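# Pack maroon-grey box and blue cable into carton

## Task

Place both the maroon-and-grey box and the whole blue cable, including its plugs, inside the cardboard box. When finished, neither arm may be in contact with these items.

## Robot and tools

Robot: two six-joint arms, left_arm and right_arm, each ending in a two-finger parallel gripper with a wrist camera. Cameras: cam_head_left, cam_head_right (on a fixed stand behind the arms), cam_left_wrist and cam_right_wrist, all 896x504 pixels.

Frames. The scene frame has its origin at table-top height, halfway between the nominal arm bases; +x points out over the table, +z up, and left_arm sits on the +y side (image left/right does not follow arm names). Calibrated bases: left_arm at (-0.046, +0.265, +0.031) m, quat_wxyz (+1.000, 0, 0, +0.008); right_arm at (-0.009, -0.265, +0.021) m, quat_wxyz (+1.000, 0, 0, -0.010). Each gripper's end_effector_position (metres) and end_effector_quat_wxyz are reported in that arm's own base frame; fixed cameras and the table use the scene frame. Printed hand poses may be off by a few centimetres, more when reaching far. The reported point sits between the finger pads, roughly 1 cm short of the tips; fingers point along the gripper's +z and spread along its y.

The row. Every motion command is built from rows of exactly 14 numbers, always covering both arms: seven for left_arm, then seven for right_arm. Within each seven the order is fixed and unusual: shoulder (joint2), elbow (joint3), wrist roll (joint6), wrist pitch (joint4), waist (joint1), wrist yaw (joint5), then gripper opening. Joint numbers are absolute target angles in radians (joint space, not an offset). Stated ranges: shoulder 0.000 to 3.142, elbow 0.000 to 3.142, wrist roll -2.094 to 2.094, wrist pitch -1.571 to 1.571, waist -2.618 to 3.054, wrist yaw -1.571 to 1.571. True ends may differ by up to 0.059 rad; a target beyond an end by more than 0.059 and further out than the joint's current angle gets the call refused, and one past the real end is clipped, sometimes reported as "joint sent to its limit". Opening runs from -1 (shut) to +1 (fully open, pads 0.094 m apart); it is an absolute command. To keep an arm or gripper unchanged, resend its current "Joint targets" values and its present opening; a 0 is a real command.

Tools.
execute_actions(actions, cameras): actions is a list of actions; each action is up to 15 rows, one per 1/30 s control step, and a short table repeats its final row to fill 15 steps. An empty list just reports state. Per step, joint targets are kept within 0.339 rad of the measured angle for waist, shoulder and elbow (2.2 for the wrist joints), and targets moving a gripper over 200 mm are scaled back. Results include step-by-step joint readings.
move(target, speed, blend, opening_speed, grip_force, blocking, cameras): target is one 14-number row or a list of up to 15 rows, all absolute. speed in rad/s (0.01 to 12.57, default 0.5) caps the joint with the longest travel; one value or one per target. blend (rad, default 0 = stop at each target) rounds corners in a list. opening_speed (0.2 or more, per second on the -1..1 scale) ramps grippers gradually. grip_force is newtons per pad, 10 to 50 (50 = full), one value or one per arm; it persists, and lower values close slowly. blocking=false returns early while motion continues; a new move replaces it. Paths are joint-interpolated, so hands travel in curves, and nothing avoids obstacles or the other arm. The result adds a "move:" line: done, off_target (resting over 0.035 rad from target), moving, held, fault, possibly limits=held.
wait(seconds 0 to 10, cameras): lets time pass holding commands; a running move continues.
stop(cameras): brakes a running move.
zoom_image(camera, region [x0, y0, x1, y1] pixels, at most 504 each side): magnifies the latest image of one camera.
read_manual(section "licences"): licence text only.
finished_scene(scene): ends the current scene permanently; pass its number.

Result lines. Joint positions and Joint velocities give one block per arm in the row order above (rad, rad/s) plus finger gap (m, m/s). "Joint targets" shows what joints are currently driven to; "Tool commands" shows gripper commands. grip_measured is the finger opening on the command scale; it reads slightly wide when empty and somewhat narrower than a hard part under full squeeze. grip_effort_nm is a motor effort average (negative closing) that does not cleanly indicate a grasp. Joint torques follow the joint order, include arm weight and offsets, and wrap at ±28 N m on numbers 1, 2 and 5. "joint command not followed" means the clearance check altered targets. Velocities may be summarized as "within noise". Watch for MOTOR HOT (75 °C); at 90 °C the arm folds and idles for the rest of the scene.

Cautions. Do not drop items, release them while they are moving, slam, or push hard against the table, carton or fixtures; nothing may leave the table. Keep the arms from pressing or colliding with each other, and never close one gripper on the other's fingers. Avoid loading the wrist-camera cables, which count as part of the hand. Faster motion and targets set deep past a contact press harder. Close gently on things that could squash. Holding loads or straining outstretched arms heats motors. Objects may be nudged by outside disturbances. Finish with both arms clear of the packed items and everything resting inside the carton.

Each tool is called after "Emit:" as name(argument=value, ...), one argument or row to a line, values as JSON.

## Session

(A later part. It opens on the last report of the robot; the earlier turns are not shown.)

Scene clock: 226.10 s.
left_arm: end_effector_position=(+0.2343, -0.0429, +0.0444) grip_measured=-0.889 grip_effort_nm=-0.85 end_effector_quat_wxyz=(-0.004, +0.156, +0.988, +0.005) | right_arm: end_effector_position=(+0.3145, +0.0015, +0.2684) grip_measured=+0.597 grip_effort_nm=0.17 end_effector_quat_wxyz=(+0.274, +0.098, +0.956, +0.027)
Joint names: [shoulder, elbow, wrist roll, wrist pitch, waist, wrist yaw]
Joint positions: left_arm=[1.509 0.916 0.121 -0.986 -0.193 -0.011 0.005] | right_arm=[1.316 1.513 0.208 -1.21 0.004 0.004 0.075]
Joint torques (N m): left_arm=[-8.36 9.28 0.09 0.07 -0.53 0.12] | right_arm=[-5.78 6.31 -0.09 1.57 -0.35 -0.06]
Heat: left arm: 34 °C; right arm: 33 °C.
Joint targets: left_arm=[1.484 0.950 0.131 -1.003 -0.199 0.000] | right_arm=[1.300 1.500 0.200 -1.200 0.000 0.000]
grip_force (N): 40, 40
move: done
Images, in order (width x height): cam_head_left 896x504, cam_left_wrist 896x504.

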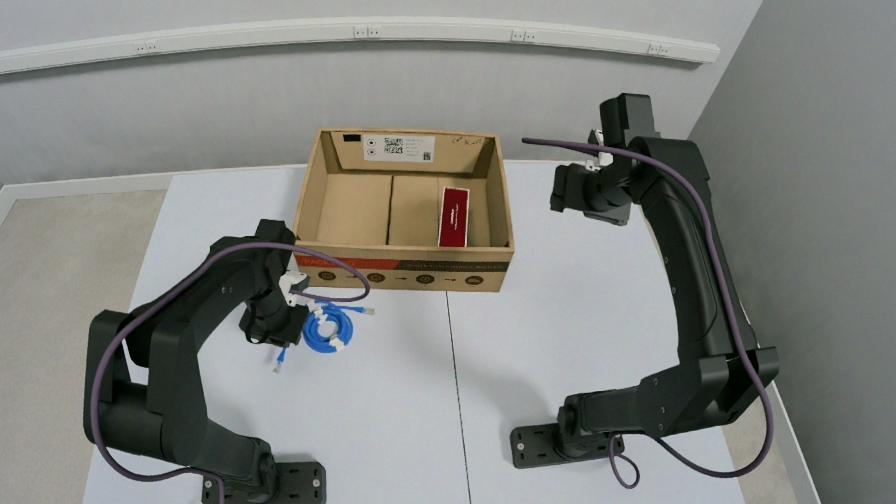

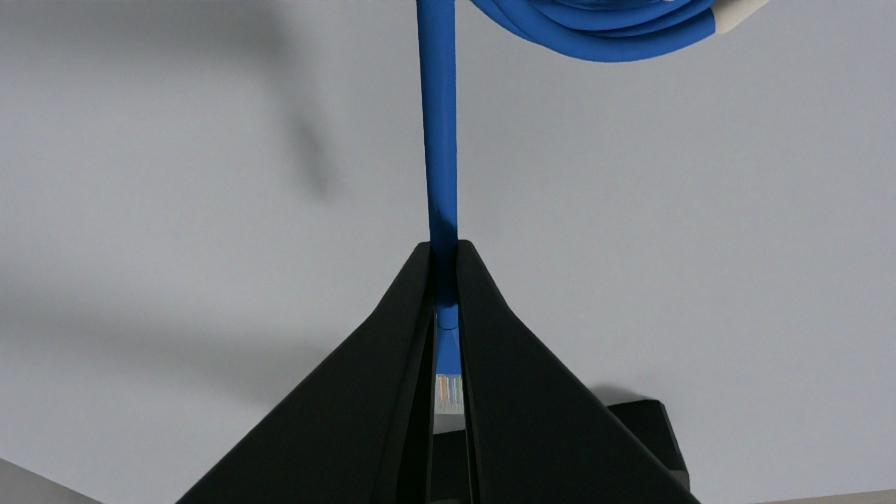

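Emit:
move(
  target=[1.2575,1.756,0.131,-1.299,-0.199,0,-1,1.3,1.5,0.2,-1.2,0,0,0.6],
  speed=0.3,
)

Scene clock: 235.30 s.
left_arm: end_effector_position=(+0.2970, -0.0551, +0.3440) grip_measured=-0.889 grip_effort_nm=-0.86 end_effector_quat_wxyz=(+0.354, +0.146, +0.924, -0.007) | right_arm: end_effector_position=(+0.3145, +0.0015, +0.2684) grip_measured=+0.597 grip_effort_nm=0.17 end_effector_quat_wxyz=(+0.274, +0.098, +0.956, +0.027)
Joint names: [shoulder, elbow, wrist roll, wrist pitch, waist, wrist yaw]
Joint positions: left_arm=[1.271 1.723 0.124 -1.3 -0.193 -0.011 0.005] | right_arm=[1.316 1.513 0.208 -1.21 0.004 0.004 0.075]
Joint torques (N m): left_arm=[-4.86 9.03 0.06 1.51 -0.54 0.12] | right_arm=[-5.78 6.31 -0.09 1.57 -0.36 -0.06]
Heat: left arm: 36 °C; right arm: 33 °C.
Joint targets: left_arm=[1.257 1.756 0.131 -1.299 -0.199 0.000] | right_arm=[1.300 1.500 0.200 -1.200 0.000 0.000]
grip_force (N): 40, 40
move: done

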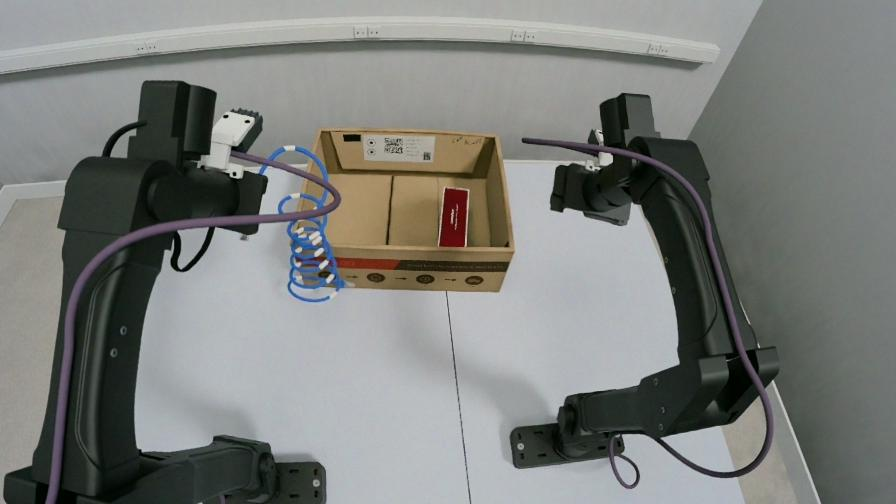

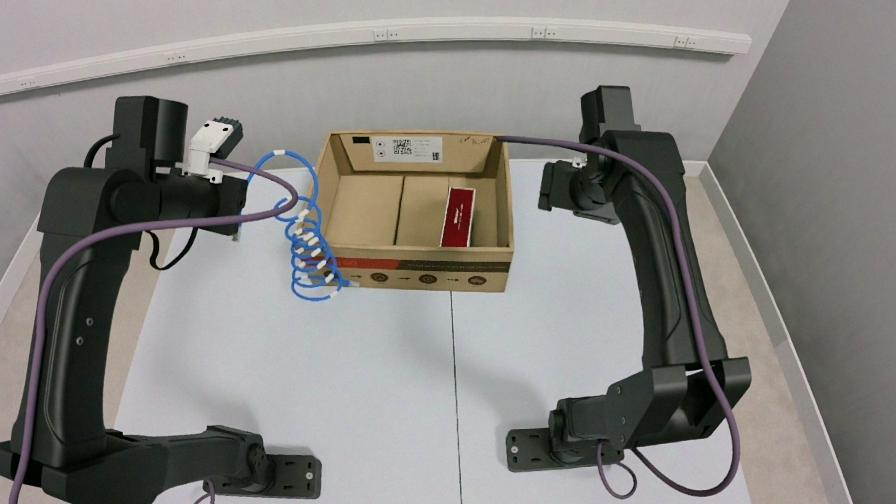

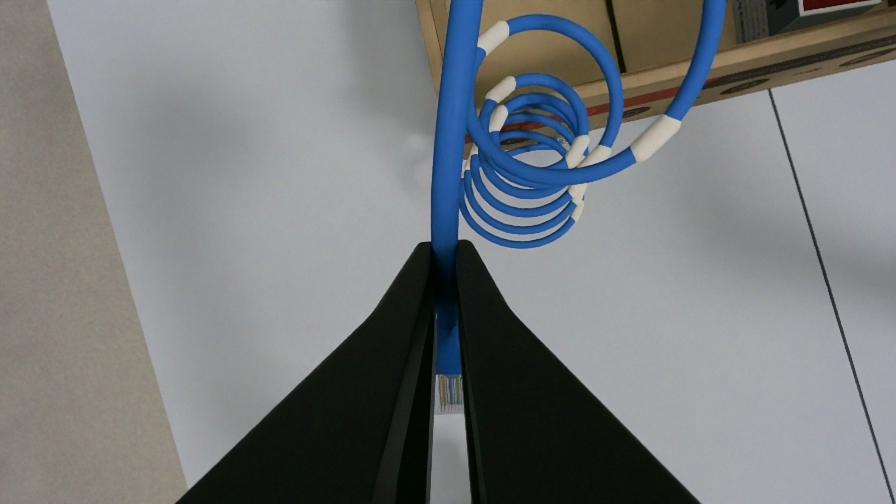

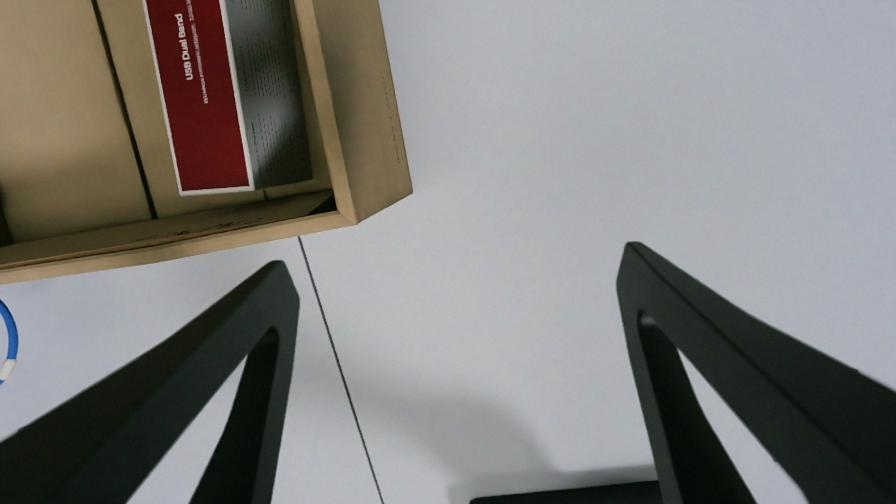

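Emit:
move(
  target=[1.297,1.984,0.131,-0.788,-0.199,0,-1,1.3,1.5,0.2,-1.2,0,0,0.6],
  speed=0.25,
)

Scene clock: 242.70 s.
left_arm: end_effector_position=(+0.3463, -0.0648, +0.5252) grip_measured=-0.889 grip_effort_nm=-0.86 end_effector_quat_wxyz=(+0.641, +0.119, +0.758, -0.017) | right_arm: end_effector_position=(+0.3145, +0.0015, +0.2684) grip_measured=+0.597 grip_effort_nm=0.17 end_effector_quat_wxyz=(+0.274, +0.098, +0.956, +0.027)
Joint names: [shoulder, elbow, wrist roll, wrist pitch, waist, wrist yaw]
Joint positions: left_arm=[1.294 1.95 0.126 -0.834 -0.193 -0.011 0.005] | right_arm=[1.316 1.513 0.208 -1.21 0.004 0.004 0.075]
Joint torques (N m): left_arm=[-3.08 8.69 0.02 2.4 -0.55 0.11] | right_arm=[-5.79 6.32 -0.09 1.58 -0.36 -0.06]
Heat: left arm: 36 °C; right arm: 33 °C.
Joint targets: left_arm=[1.297 1.984 0.131 -0.788 -0.199 0.000] | right_arm=[1.300 1.500 0.200 -1.200 0.000 0.000]
grip_force (N): 40, 40
move: off_target (left_arm); left_arm: the wrist pitch is farthest, 0.046 rad from its target

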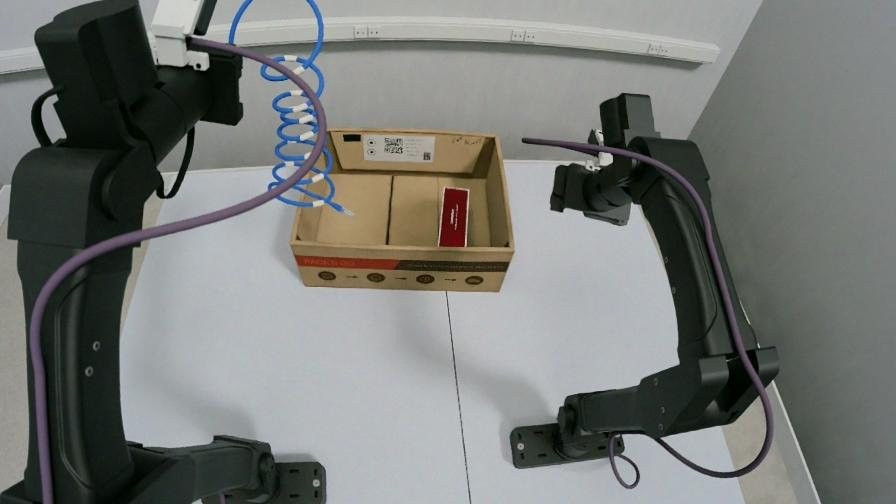

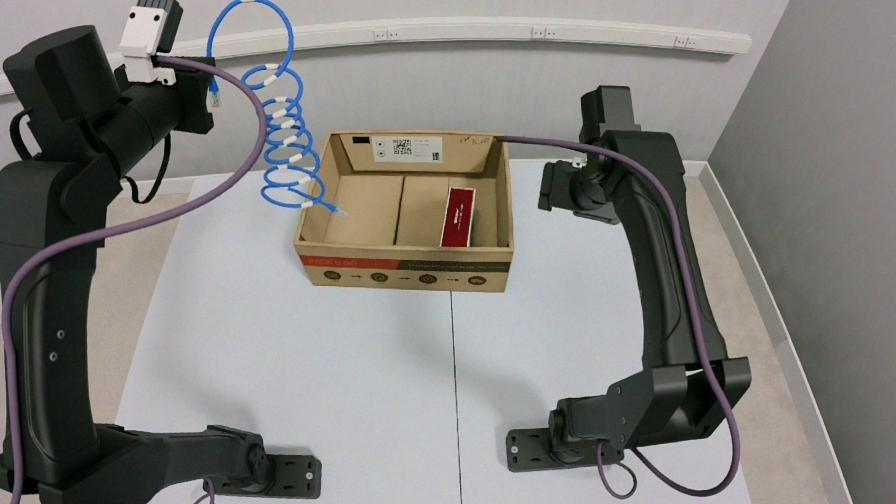

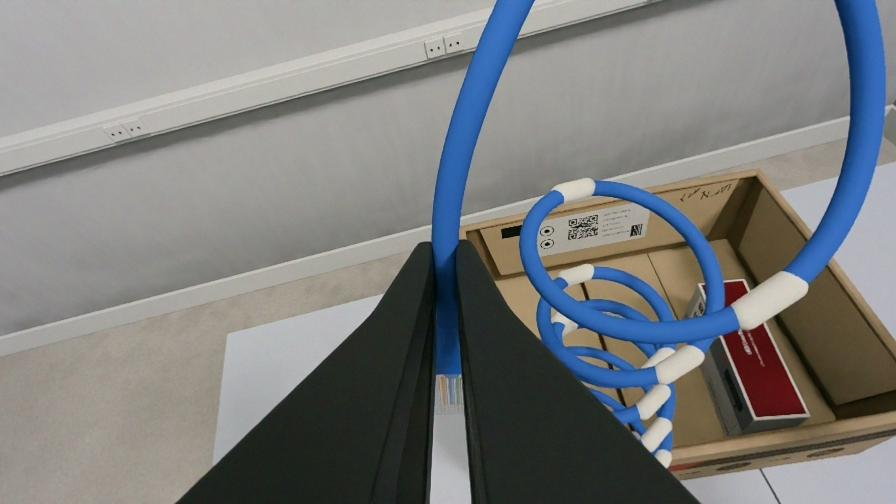

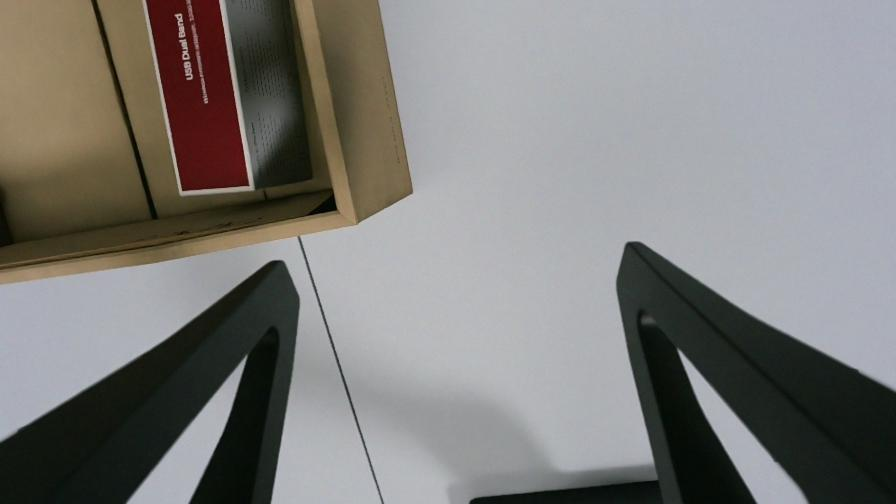

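Emit:
move(
  target=[1.5726,2.1975,0.131,-0.725,-0.30,0,-1,1.3,1.5,0.2,-1.2,0,0,0.6],
  speed=0.1,
)

Scene clock: 249.10 s.
left_arm: end_effector_position=(+0.4189, -0.1241, +0.5227) grip_measured=-0.889 grip_effort_nm=-0.86 end_effector_quat_wxyz=(+0.638, +0.157, +0.753, -0.050) | right_arm: end_effector_position=(+0.3145, +0.0015, +0.2684) grip_measured=+0.597 grip_effort_nm=0.17 end_effector_quat_wxyz=(+0.274, +0.098, +0.956, +0.027)
Joint names: [shoulder, elbow, wrist roll, wrist pitch, waist, wrist yaw]
Joint positions: left_arm=[1.57 2.158 0.126 -0.771 -0.295 -0.011 0.005] | right_arm=[1.316 1.513 0.208 -1.21 0.004 0.004 0.075]
Joint torques (N m): left_arm=[-6.09 9.54 0.04 2.42 -0.46 0.13] | right_arm=[-5.81 6.28 -0.09 1.57 -0.39 -0.06]
Heat: left arm: 36 °C; right arm: 33 °C.
Joint targets: left_arm=[1.573 2.197 0.131 -0.725 -0.300 0.000] | right_arm=[1.300 1.500 0.200 -1.200 0.000 0.000]
grip_force (N): 40, 40
move: off_target (left_arm); left_arm: the wrist pitch is farthest, 0.046 rad from its target

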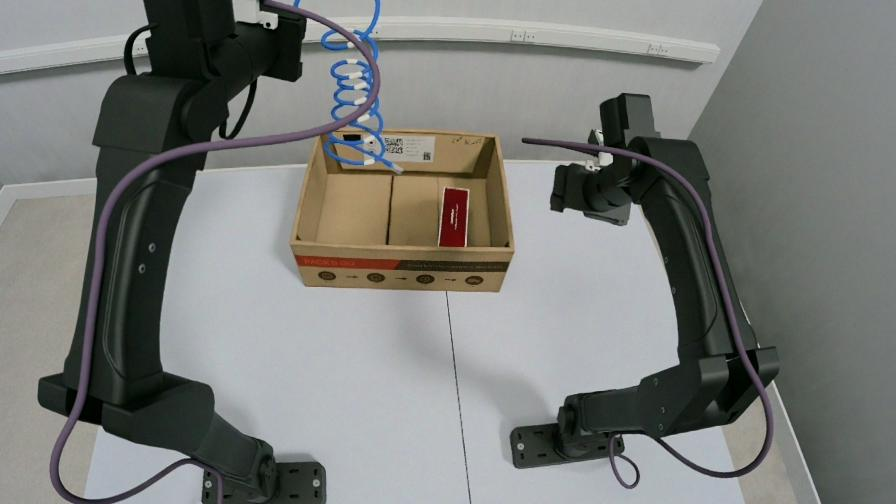

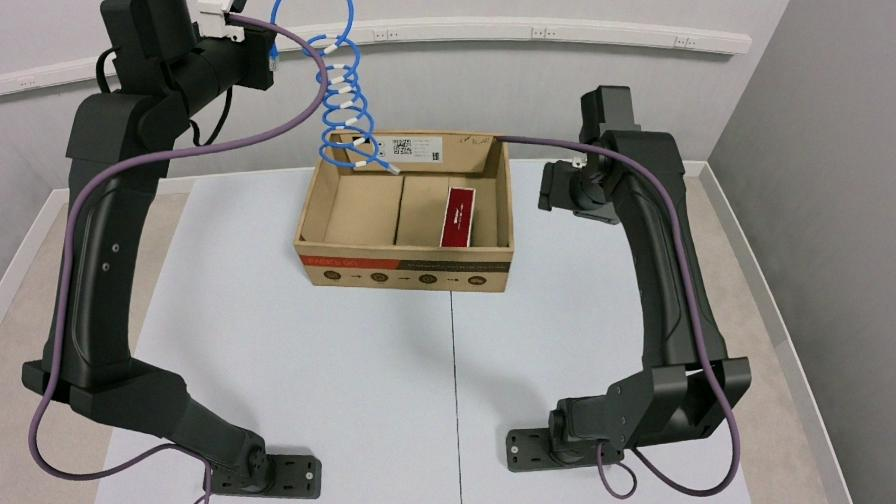

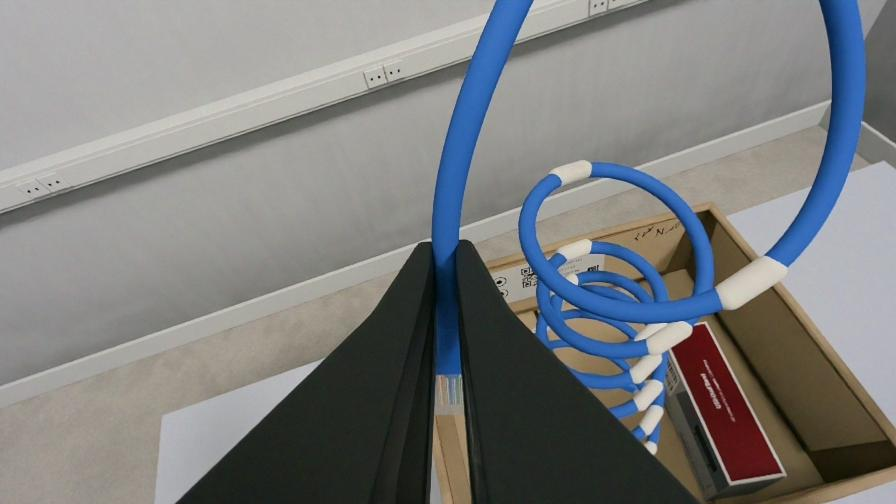

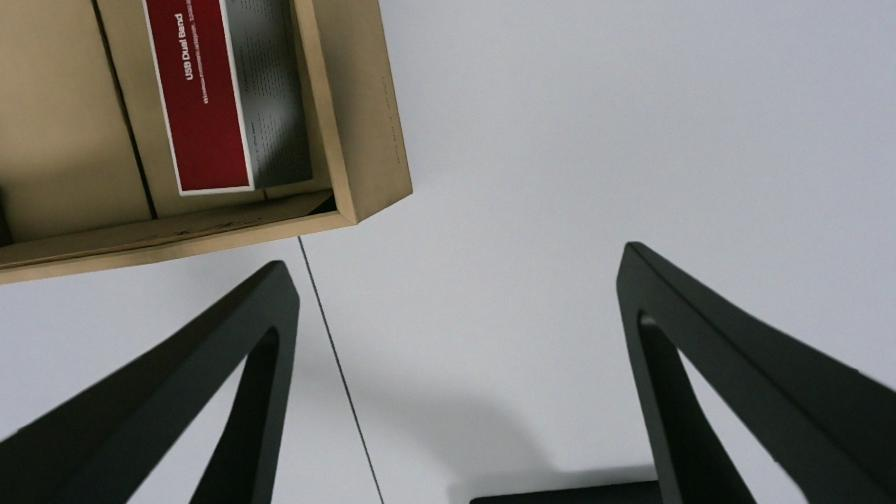

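Emit:
move(
  target=[
    [1.44,1.683,0.131,-0.643,-0.30,0,-1,1.3,1.5,0.2,-1.2,0,0,0.6],
    [1.599,1.547,0.131,-0.748,-0.30,0,-1,1.3,1.5,0.2,-1.2,0,0,0.6],
  ],
  speed=0.15,
  blend=0.1,
)

Scene clock: 262.30 s.
left_arm: end_effector_position=(+0.4313, -0.1278, +0.2521) grip_measured=-0.889 grip_effort_nm=-0.85 end_effector_quat_wxyz=(+0.376, +0.192, +0.906, -0.027) | right_arm: end_effector_position=(+0.3145, +0.0015, +0.2684) grip_measured=+0.597 grip_effort_nm=0.17 end_effector_quat_wxyz=(+0.274, +0.098, +0.956, +0.027)
Joint names: [shoulder, elbow, wrist roll, wrist pitch, waist, wrist yaw]
Joint positions: left_arm=[1.599 1.554 0.126 -0.752 -0.295 -0.011 0.005] | right_arm=[1.316 1.513 0.208 -1.21 0.004 0.004 0.075]
Joint torques (N m): left_arm=[-8.27 7.08 0.04 1.57 -0.49 0.13] | right_arm=[-5.82 6.31 -0.09 1.58 -0.38 -0.05]
Motor temperatures (°C): left_arm=[30 35 25 36 28 25 30] | right_arm=[28 32 25 33 29 26 25]
Heat: left arm: 36 °C; right arm: 33 °C.
Joint targets: left_arm=[1.599 1.547 0.131 -0.748 -0.300 0.000] | right_arm=[1.300 1.500 0.200 -1.200 0.000 0.000]
grip_force (N): 40, 40
move: done; blend cut to 0.0795 rad at target 1

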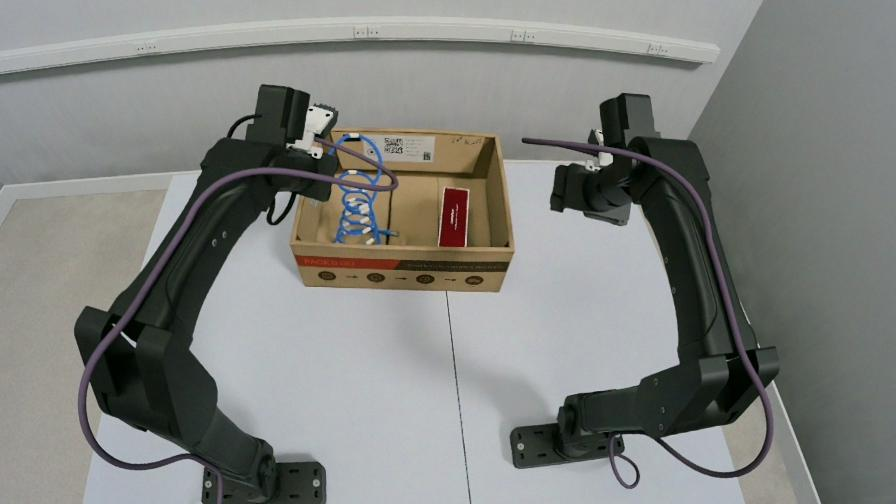

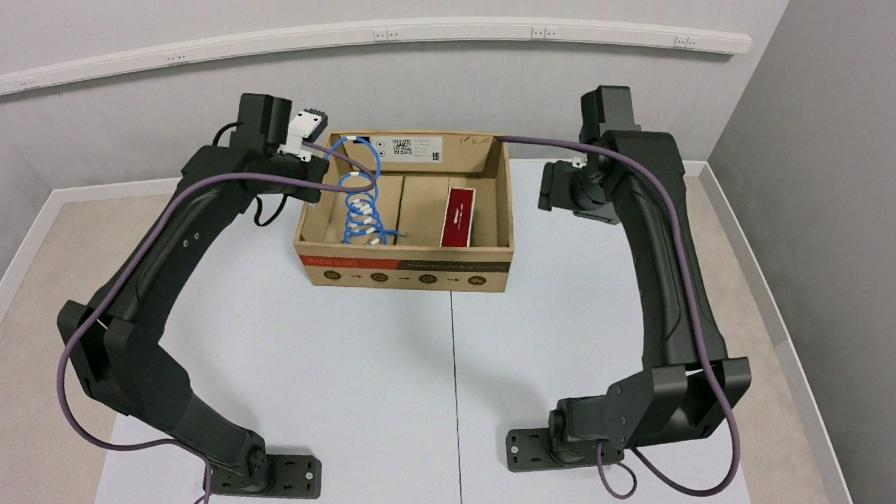

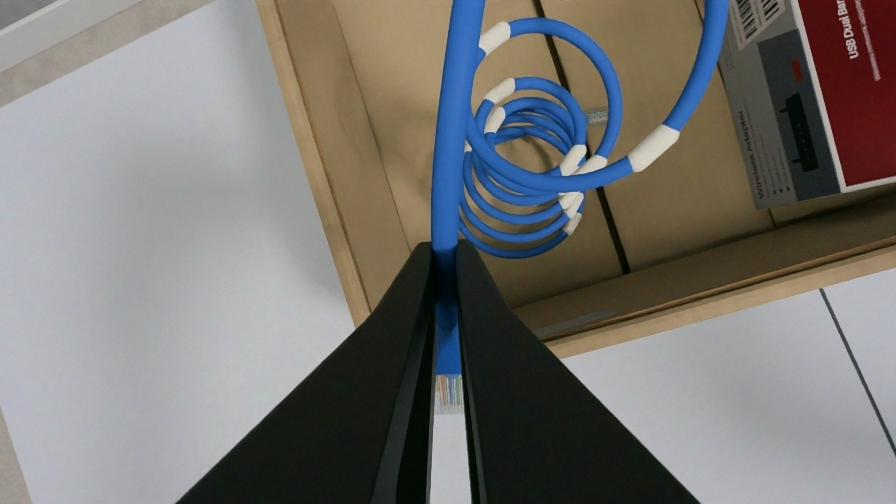

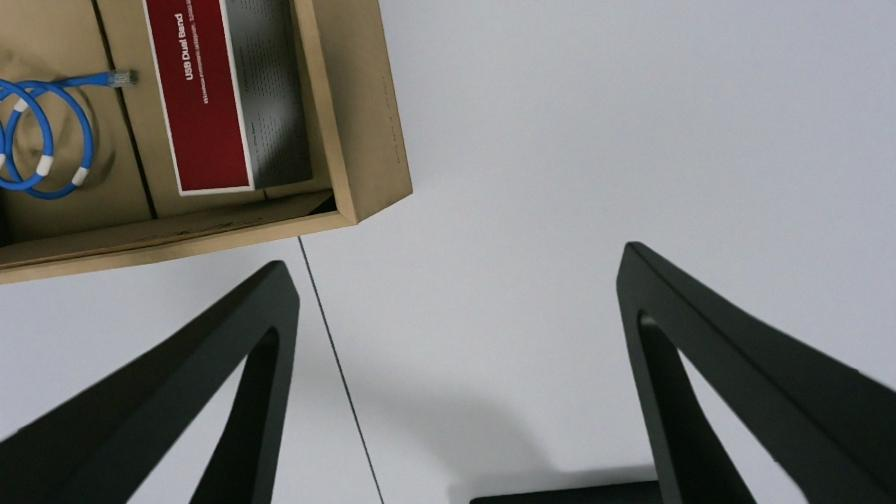

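Emit:
move(
  target=[
    [2.017,1.762,0.131,-0.846,-0.45,0,-1,1.3,1.5,0.2,-1.2,0,0,0.6],
    [2.0313,1.624,0.131,-0.693,-0.45,0,-1,1.3,1.5,0.2,-1.2,0,0,0.6],
  ],
  speed=0.15,
)

Scene clock: 272.30 s.
left_arm: end_effector_position=(+0.4482, -0.2105, +0.0952) grip_measured=-0.889 grip_effort_nm=-0.86 end_effector_quat_wxyz=(+0.225, +0.273, +0.935, -0.031) | right_arm: end_effector_position=(+0.3145, +0.0015, +0.2684) grip_measured=+0.597 grip_effort_nm=0.17 end_effector_quat_wxyz=(+0.274, +0.098, +0.956, +0.027)
Joint names: [shoulder, elbow, wrist roll, wrist pitch, waist, wrist yaw]
Joint positions: left_arm=[2.02 1.635 0.126 -0.727 -0.445 -0.011 0.005] | right_arm=[1.316 1.513 0.208 -1.21 0.004 0.004 0.075]
Joint torques (N m): left_arm=[-11.12 6.48 0.02 1.44 -0.43 0.11] | right_arm=[-5.79 6.31 -0.09 1.57 -0.38 -0.05]
Heat: left arm: 36 °C; right arm: 33 °C.
Joint targets: left_arm=[2.031 1.624 0.131 -0.693 -0.450 0.000] | right_arm=[1.300 1.500 0.200 -1.200 0.000 0.000]
grip_force (N): 40, 40
move: done

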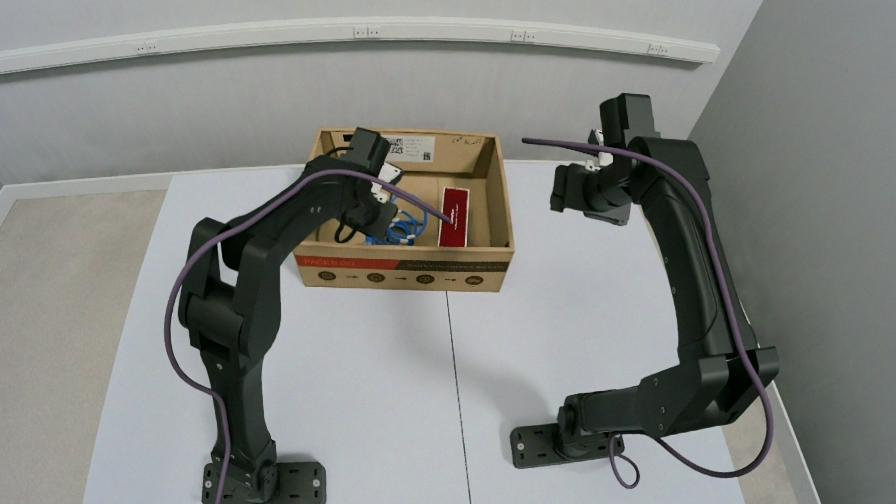

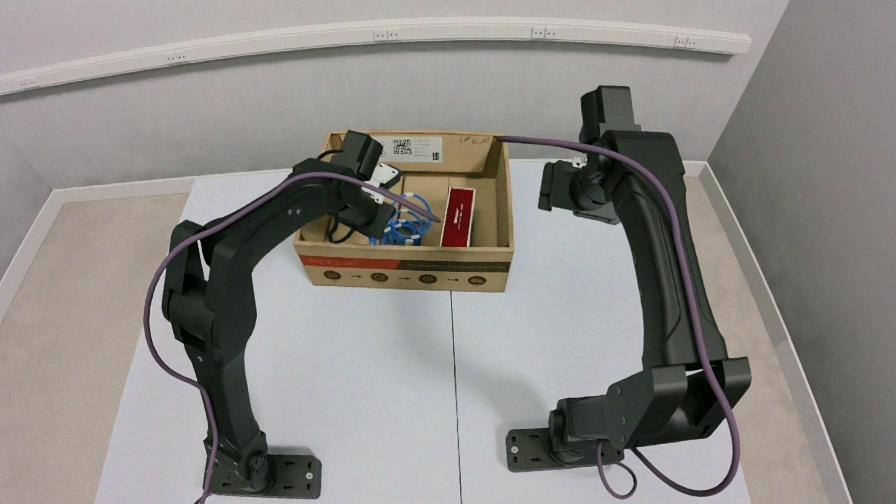

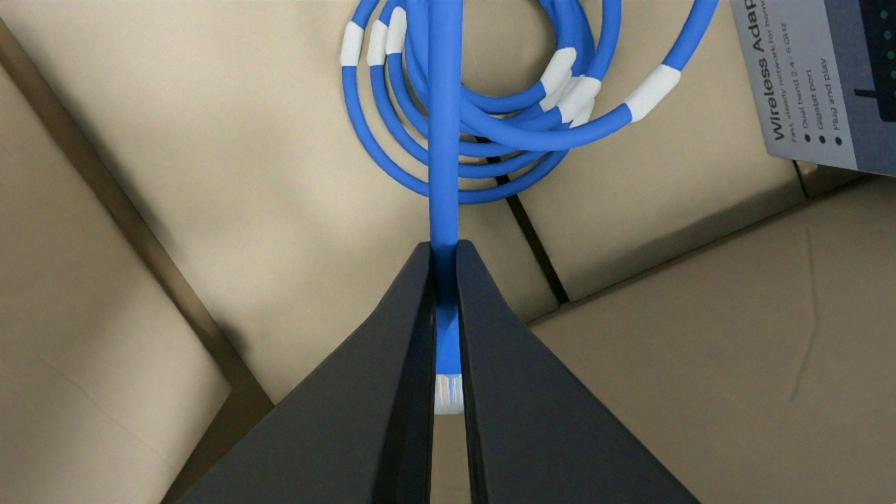

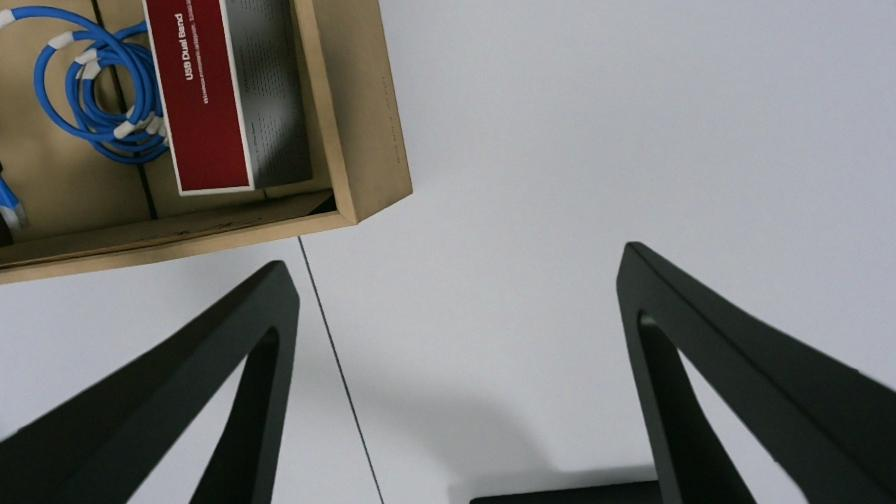

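Emit:
move(
  target=[2.1539,1.6515,0.131,-0.698,-0.45,0,-1,1.3,1.5,0.2,-1.2,0,0,0.6],
  speed=0.1,
)

Scene clock: 277.27 s.
left_arm: end_effector_position=(+0.4451, -0.2143, +0.0593) grip_measured=-0.889 grip_effort_nm=-0.86 end_effector_quat_wxyz=(+0.189, +0.278, +0.941, -0.038) | right_arm: end_effector_position=(+0.3145, +0.0015, +0.2684) grip_measured=+0.597 grip_effort_nm=0.17 end_effector_quat_wxyz=(+0.274, +0.098, +0.956, +0.027)
Joint names: [shoulder, elbow, wrist roll, wrist pitch, waist, wrist yaw]
Joint positions: left_arm=[2.1 1.64 0.126 -0.723 -0.445 0.016 0.005] | right_arm=[1.316 1.513 0.208 -1.21 0.004 0.004 0.075]
Joint torques (N m): left_arm=[-7.82 8.16 0.02 1.24 -0.46 -0.19] | right_arm=[-5.79 6.32 -0.1 1.57 -0.38 -0.05]
Heat: left arm: 36 °C; right arm: 33 °C.
Joint targets: left_arm=[2.154 1.651 0.131 -0.698 -0.450 0.000] | right_arm=[1.300 1.500 0.200 -1.200 0.000 0.000]
grip_force (N): 40, 40
move: off_target (left_arm); left_arm: the shoulder is farthest, 0.053 rad from its target

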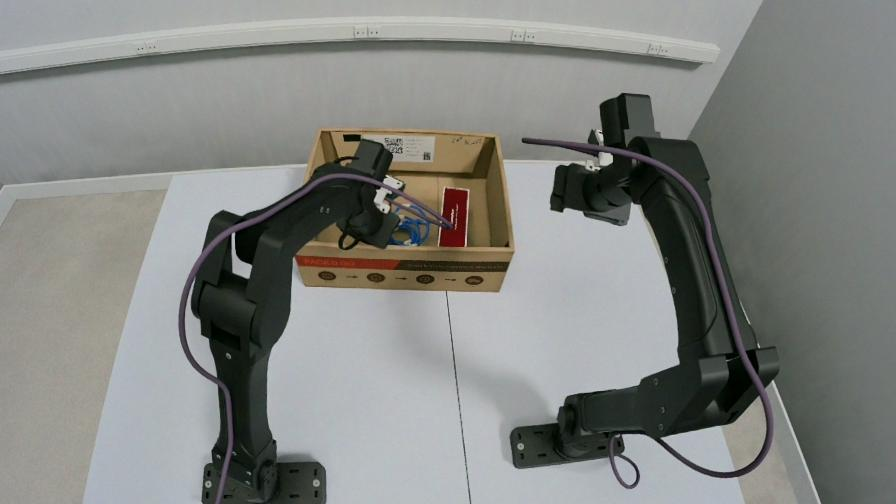

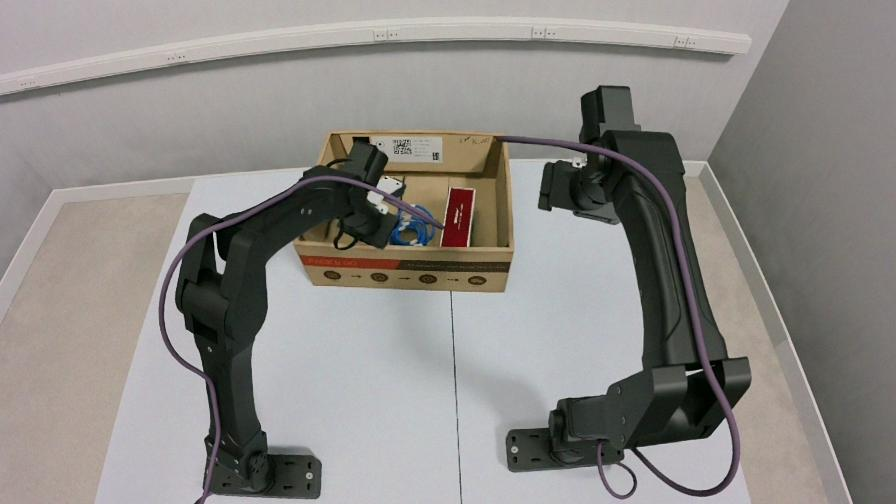

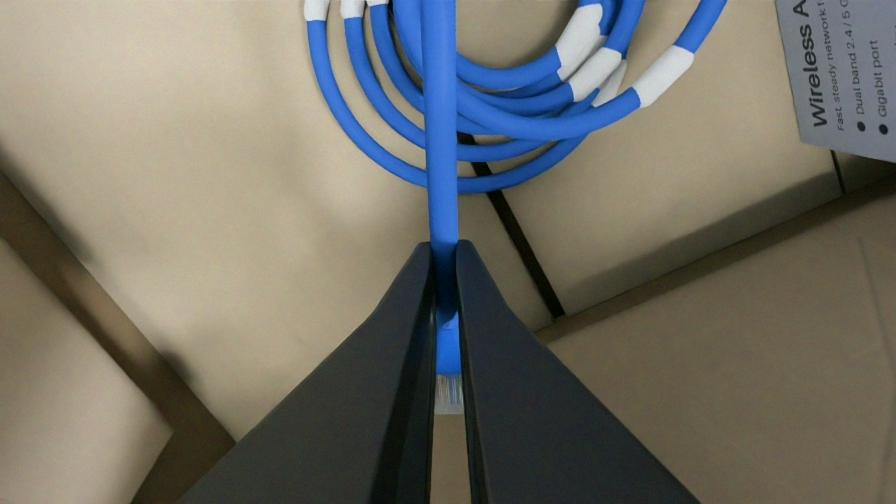

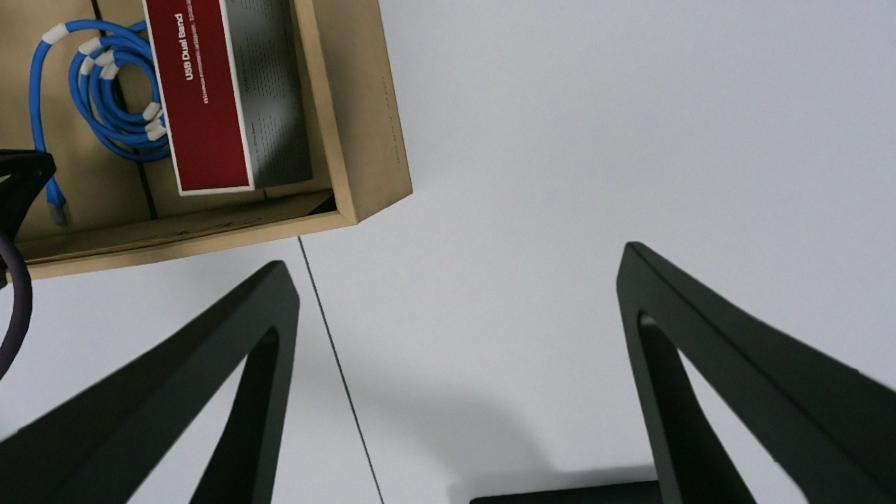

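Emit:
move(
  target=[2.085,1.65,0.131,-0.735,-0.45,0,-1,1.3,1.5,0.2,-1.2,0,0,0.6],
  speed=0.1,
  cameras=["cam_head_left"],
)

Emit:
move(
  target=[2.085,1.65,0.131,-0.735,-0.45,0,-0.5,1.3,1.5,0.2,-1.2,0,0,0.6],
  opening_speed=0.4,
  cameras=["cam_head_left","cam_left_wrist"],
)

Scene clock: 281.63 s.
left_arm: end_effector_position=(+0.4448, -0.2143, +0.0597) grip_measured=-0.889 grip_effort_nm=-0.86 end_effector_quat_wxyz=(+0.188, +0.278, +0.941, -0.038) | right_arm: end_effector_position=(+0.3145, +0.0015, +0.2684) grip_measured=+0.597 grip_effort_nm=0.17 end_effector_quat_wxyz=(+0.274, +0.098, +0.956, +0.027)
Joint names: [shoulder, elbow, wrist roll, wrist pitch, waist, wrist yaw]
Joint positions: left_arm=[2.099 1.64 0.126 -0.725 -0.445 0.016 0.005] | right_arm=[1.316 1.513 0.208 -1.21 0.004 0.004 0.075]
Joint torques (N m): left_arm=[-13.83 8.02 0.02 0.86 -0.4 -0.18] | right_arm=[-5.81 6.31 -0.1 1.57 -0.39 -0.05]
Heat: left arm: 36 °C; right arm: 33 °C.
Joint targets: left_arm=[2.085 1.650 0.131 -0.735 -0.450 0.000] | right_arm=[1.300 1.500 0.200 -1.200 0.000 0.000]
grip_force (N): 40, 40
move: done
Images, in order (width x height): cam_head_left 896x504.

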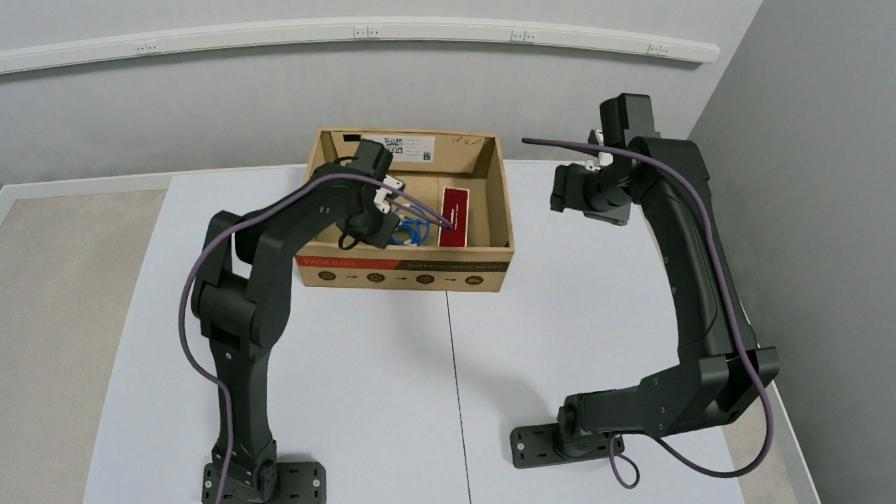

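Scene clock: 283.10 s.
left_arm: end_effector_position=(+0.4486, -0.2141, +0.0621) grip_measured=-0.503 grip_effort_nm=0.13 end_effector_quat_wxyz=(+0.197, +0.277, +0.940, -0.035) | right_arm: end_effector_position=(+0.3145, +0.0015, +0.2684) grip_measured=+0.597 grip_effort_nm=0.17 end_effector_quat_wxyz=(+0.274, +0.098, +0.956, +0.027)
Joint names: [shoulder, elbow, wrist roll, wrist pitch, waist, wrist yaw]
Joint positions: left_arm=[2.097 1.64 0.126 -0.711 -0.445 0.006 0.023] | right_arm=[1.316 1.513 0.208 -1.21 0.004 0.004 0.075]
Joint torques (N m): left_arm=[-13.68 8.05 0.02 0.76 -0.43 -0.07] | right_arm=[-5.79 6.3 -0.09 1.58 -0.38 -0.06]
Heat: left arm: 36 °C; right arm: 33 °C.
Joint targets: left_arm=[2.085 1.650 0.131 -0.735 -0.450 0.000] | right_arm=[1.300 1.500 0.200 -1.200 0.000 0.000]
grip_force (N): 40, 40
move: done
Images, in order (width x height): cam_head_left 896x504, cam_left_wrist 896x504.

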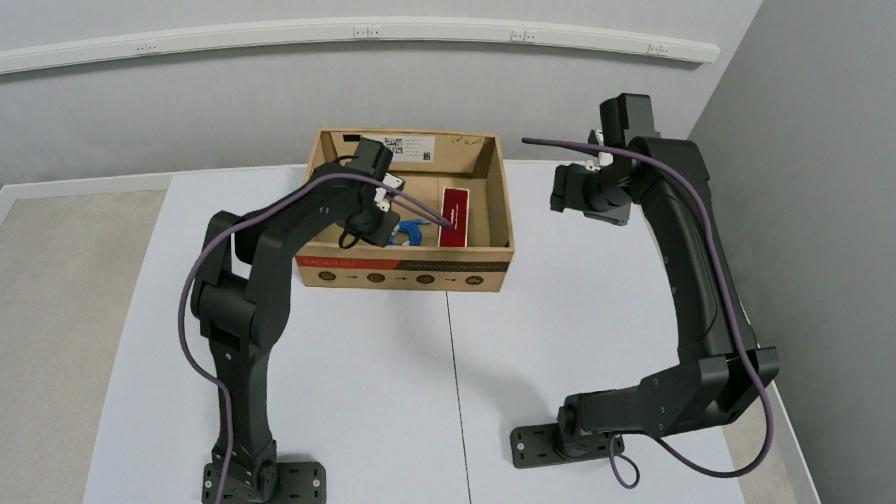

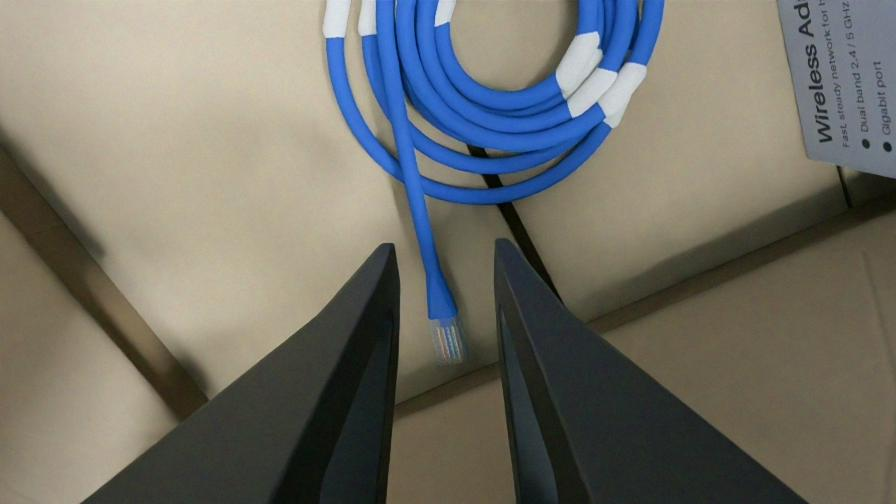

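Emit:
move(
  target=[
    [2.017,1.762,0.131,-0.846,-0.44,0,-0.5,1.3,1.5,0.2,-1.2,0,0,0.6],
    [1.65,1.8,0.131,-0.9,-0.35,0,-0.5,1.3,1.5,0.2,-1.2,0,0,0.6],
    [1.2,1.5,0,-1.2,0,0,0,1.3,1.5,0.2,-1.2,0,0,0.6],
  ],
  speed=[0.25,0.5,0.6],
  blend=[0.05,0.1,0],
)

Scene clock: 289.10 s.
left_arm: end_effector_position=(+0.3008, -0.0002, +0.3034) grip_measured=-0.002 grip_effort_nm=0.11 end_effector_quat_wxyz=(+0.339, +0.006, +0.941, +0.000) | right_arm: end_effector_position=(+0.3145, +0.0015, +0.2684) grip_measured=+0.597 grip_effort_nm=0.17 end_effector_quat_wxyz=(+0.274, +0.098, +0.956, +0.027)
Joint names: [shoulder, elbow, wrist roll, wrist pitch, waist, wrist yaw]
Joint positions: left_arm=[1.206 1.513 0.008 -1.187 -0.004 0.001 0.047] | right_arm=[1.316 1.513 0.208 -1.21 0.004 0.004 0.075]
Joint torques (N m): left_arm=[-3.99 5.72 -0.11 1.31 0.29 -0.01] | right_arm=[-5.81 6.31 -0.09 1.58 -0.35 -0.06]
Heat: left arm: 36 °C; right arm: 34 °C.
Joint targets: left_arm=[1.200 1.500 0.000 -1.200 0.000 0.000] | right_arm=[1.300 1.500 0.200 -1.200 0.000 0.000]
grip_force (N): 40, 40
move: done

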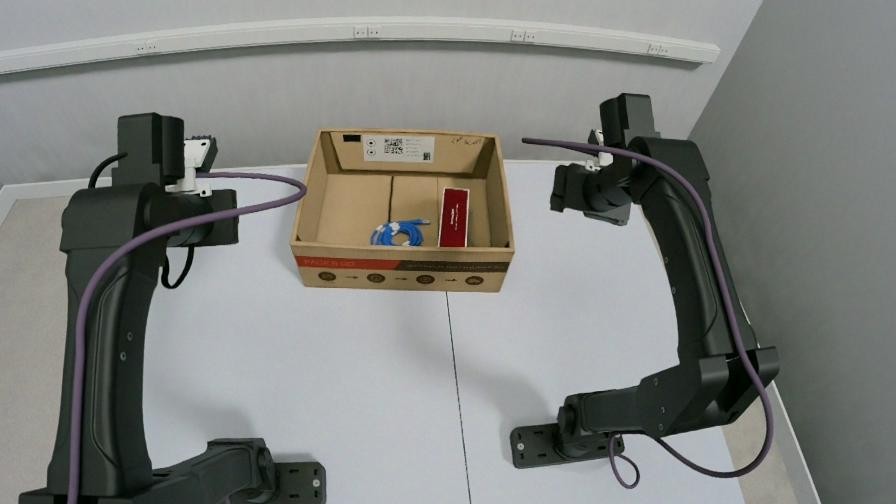

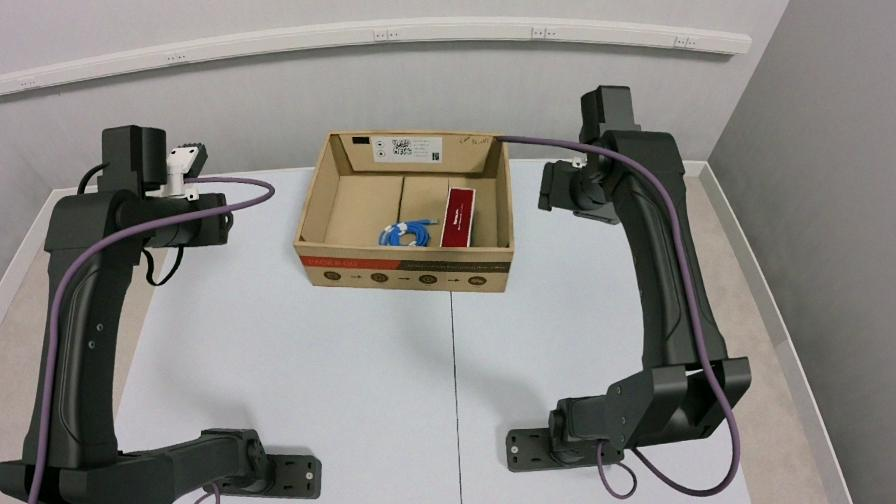

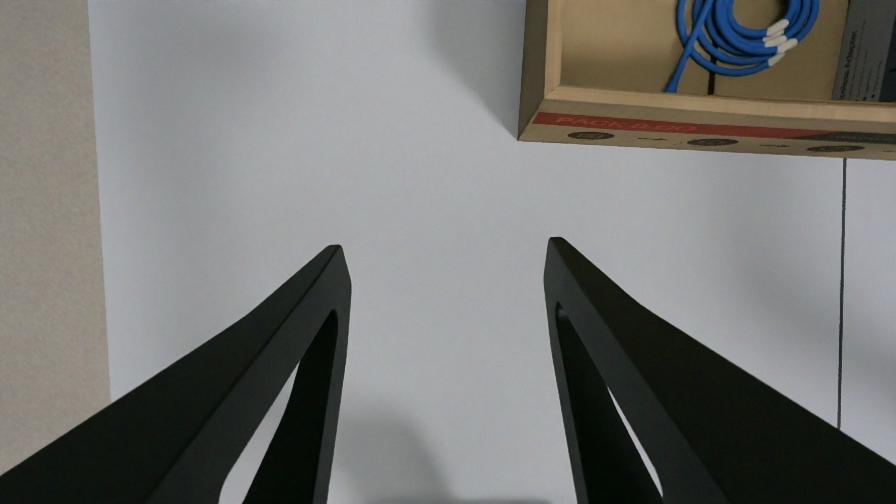

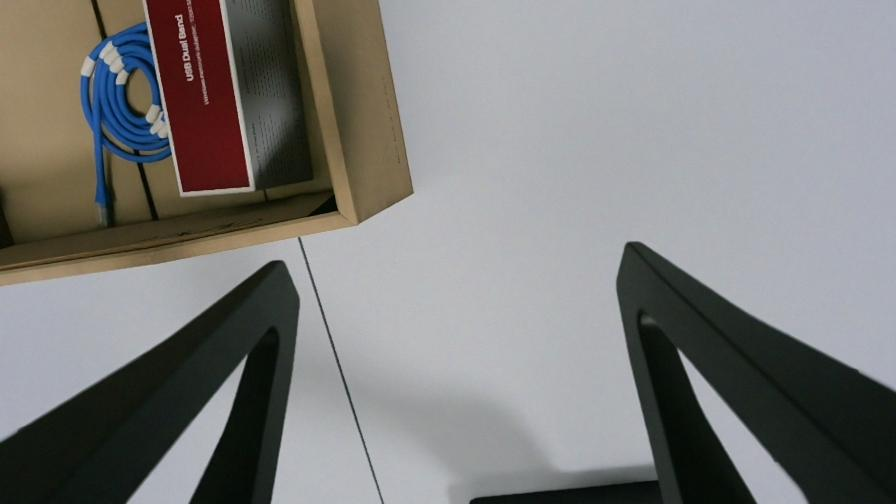

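Done.

Emit:
finished_scene(
  scene=1,
)

The scene is finished: the task was done.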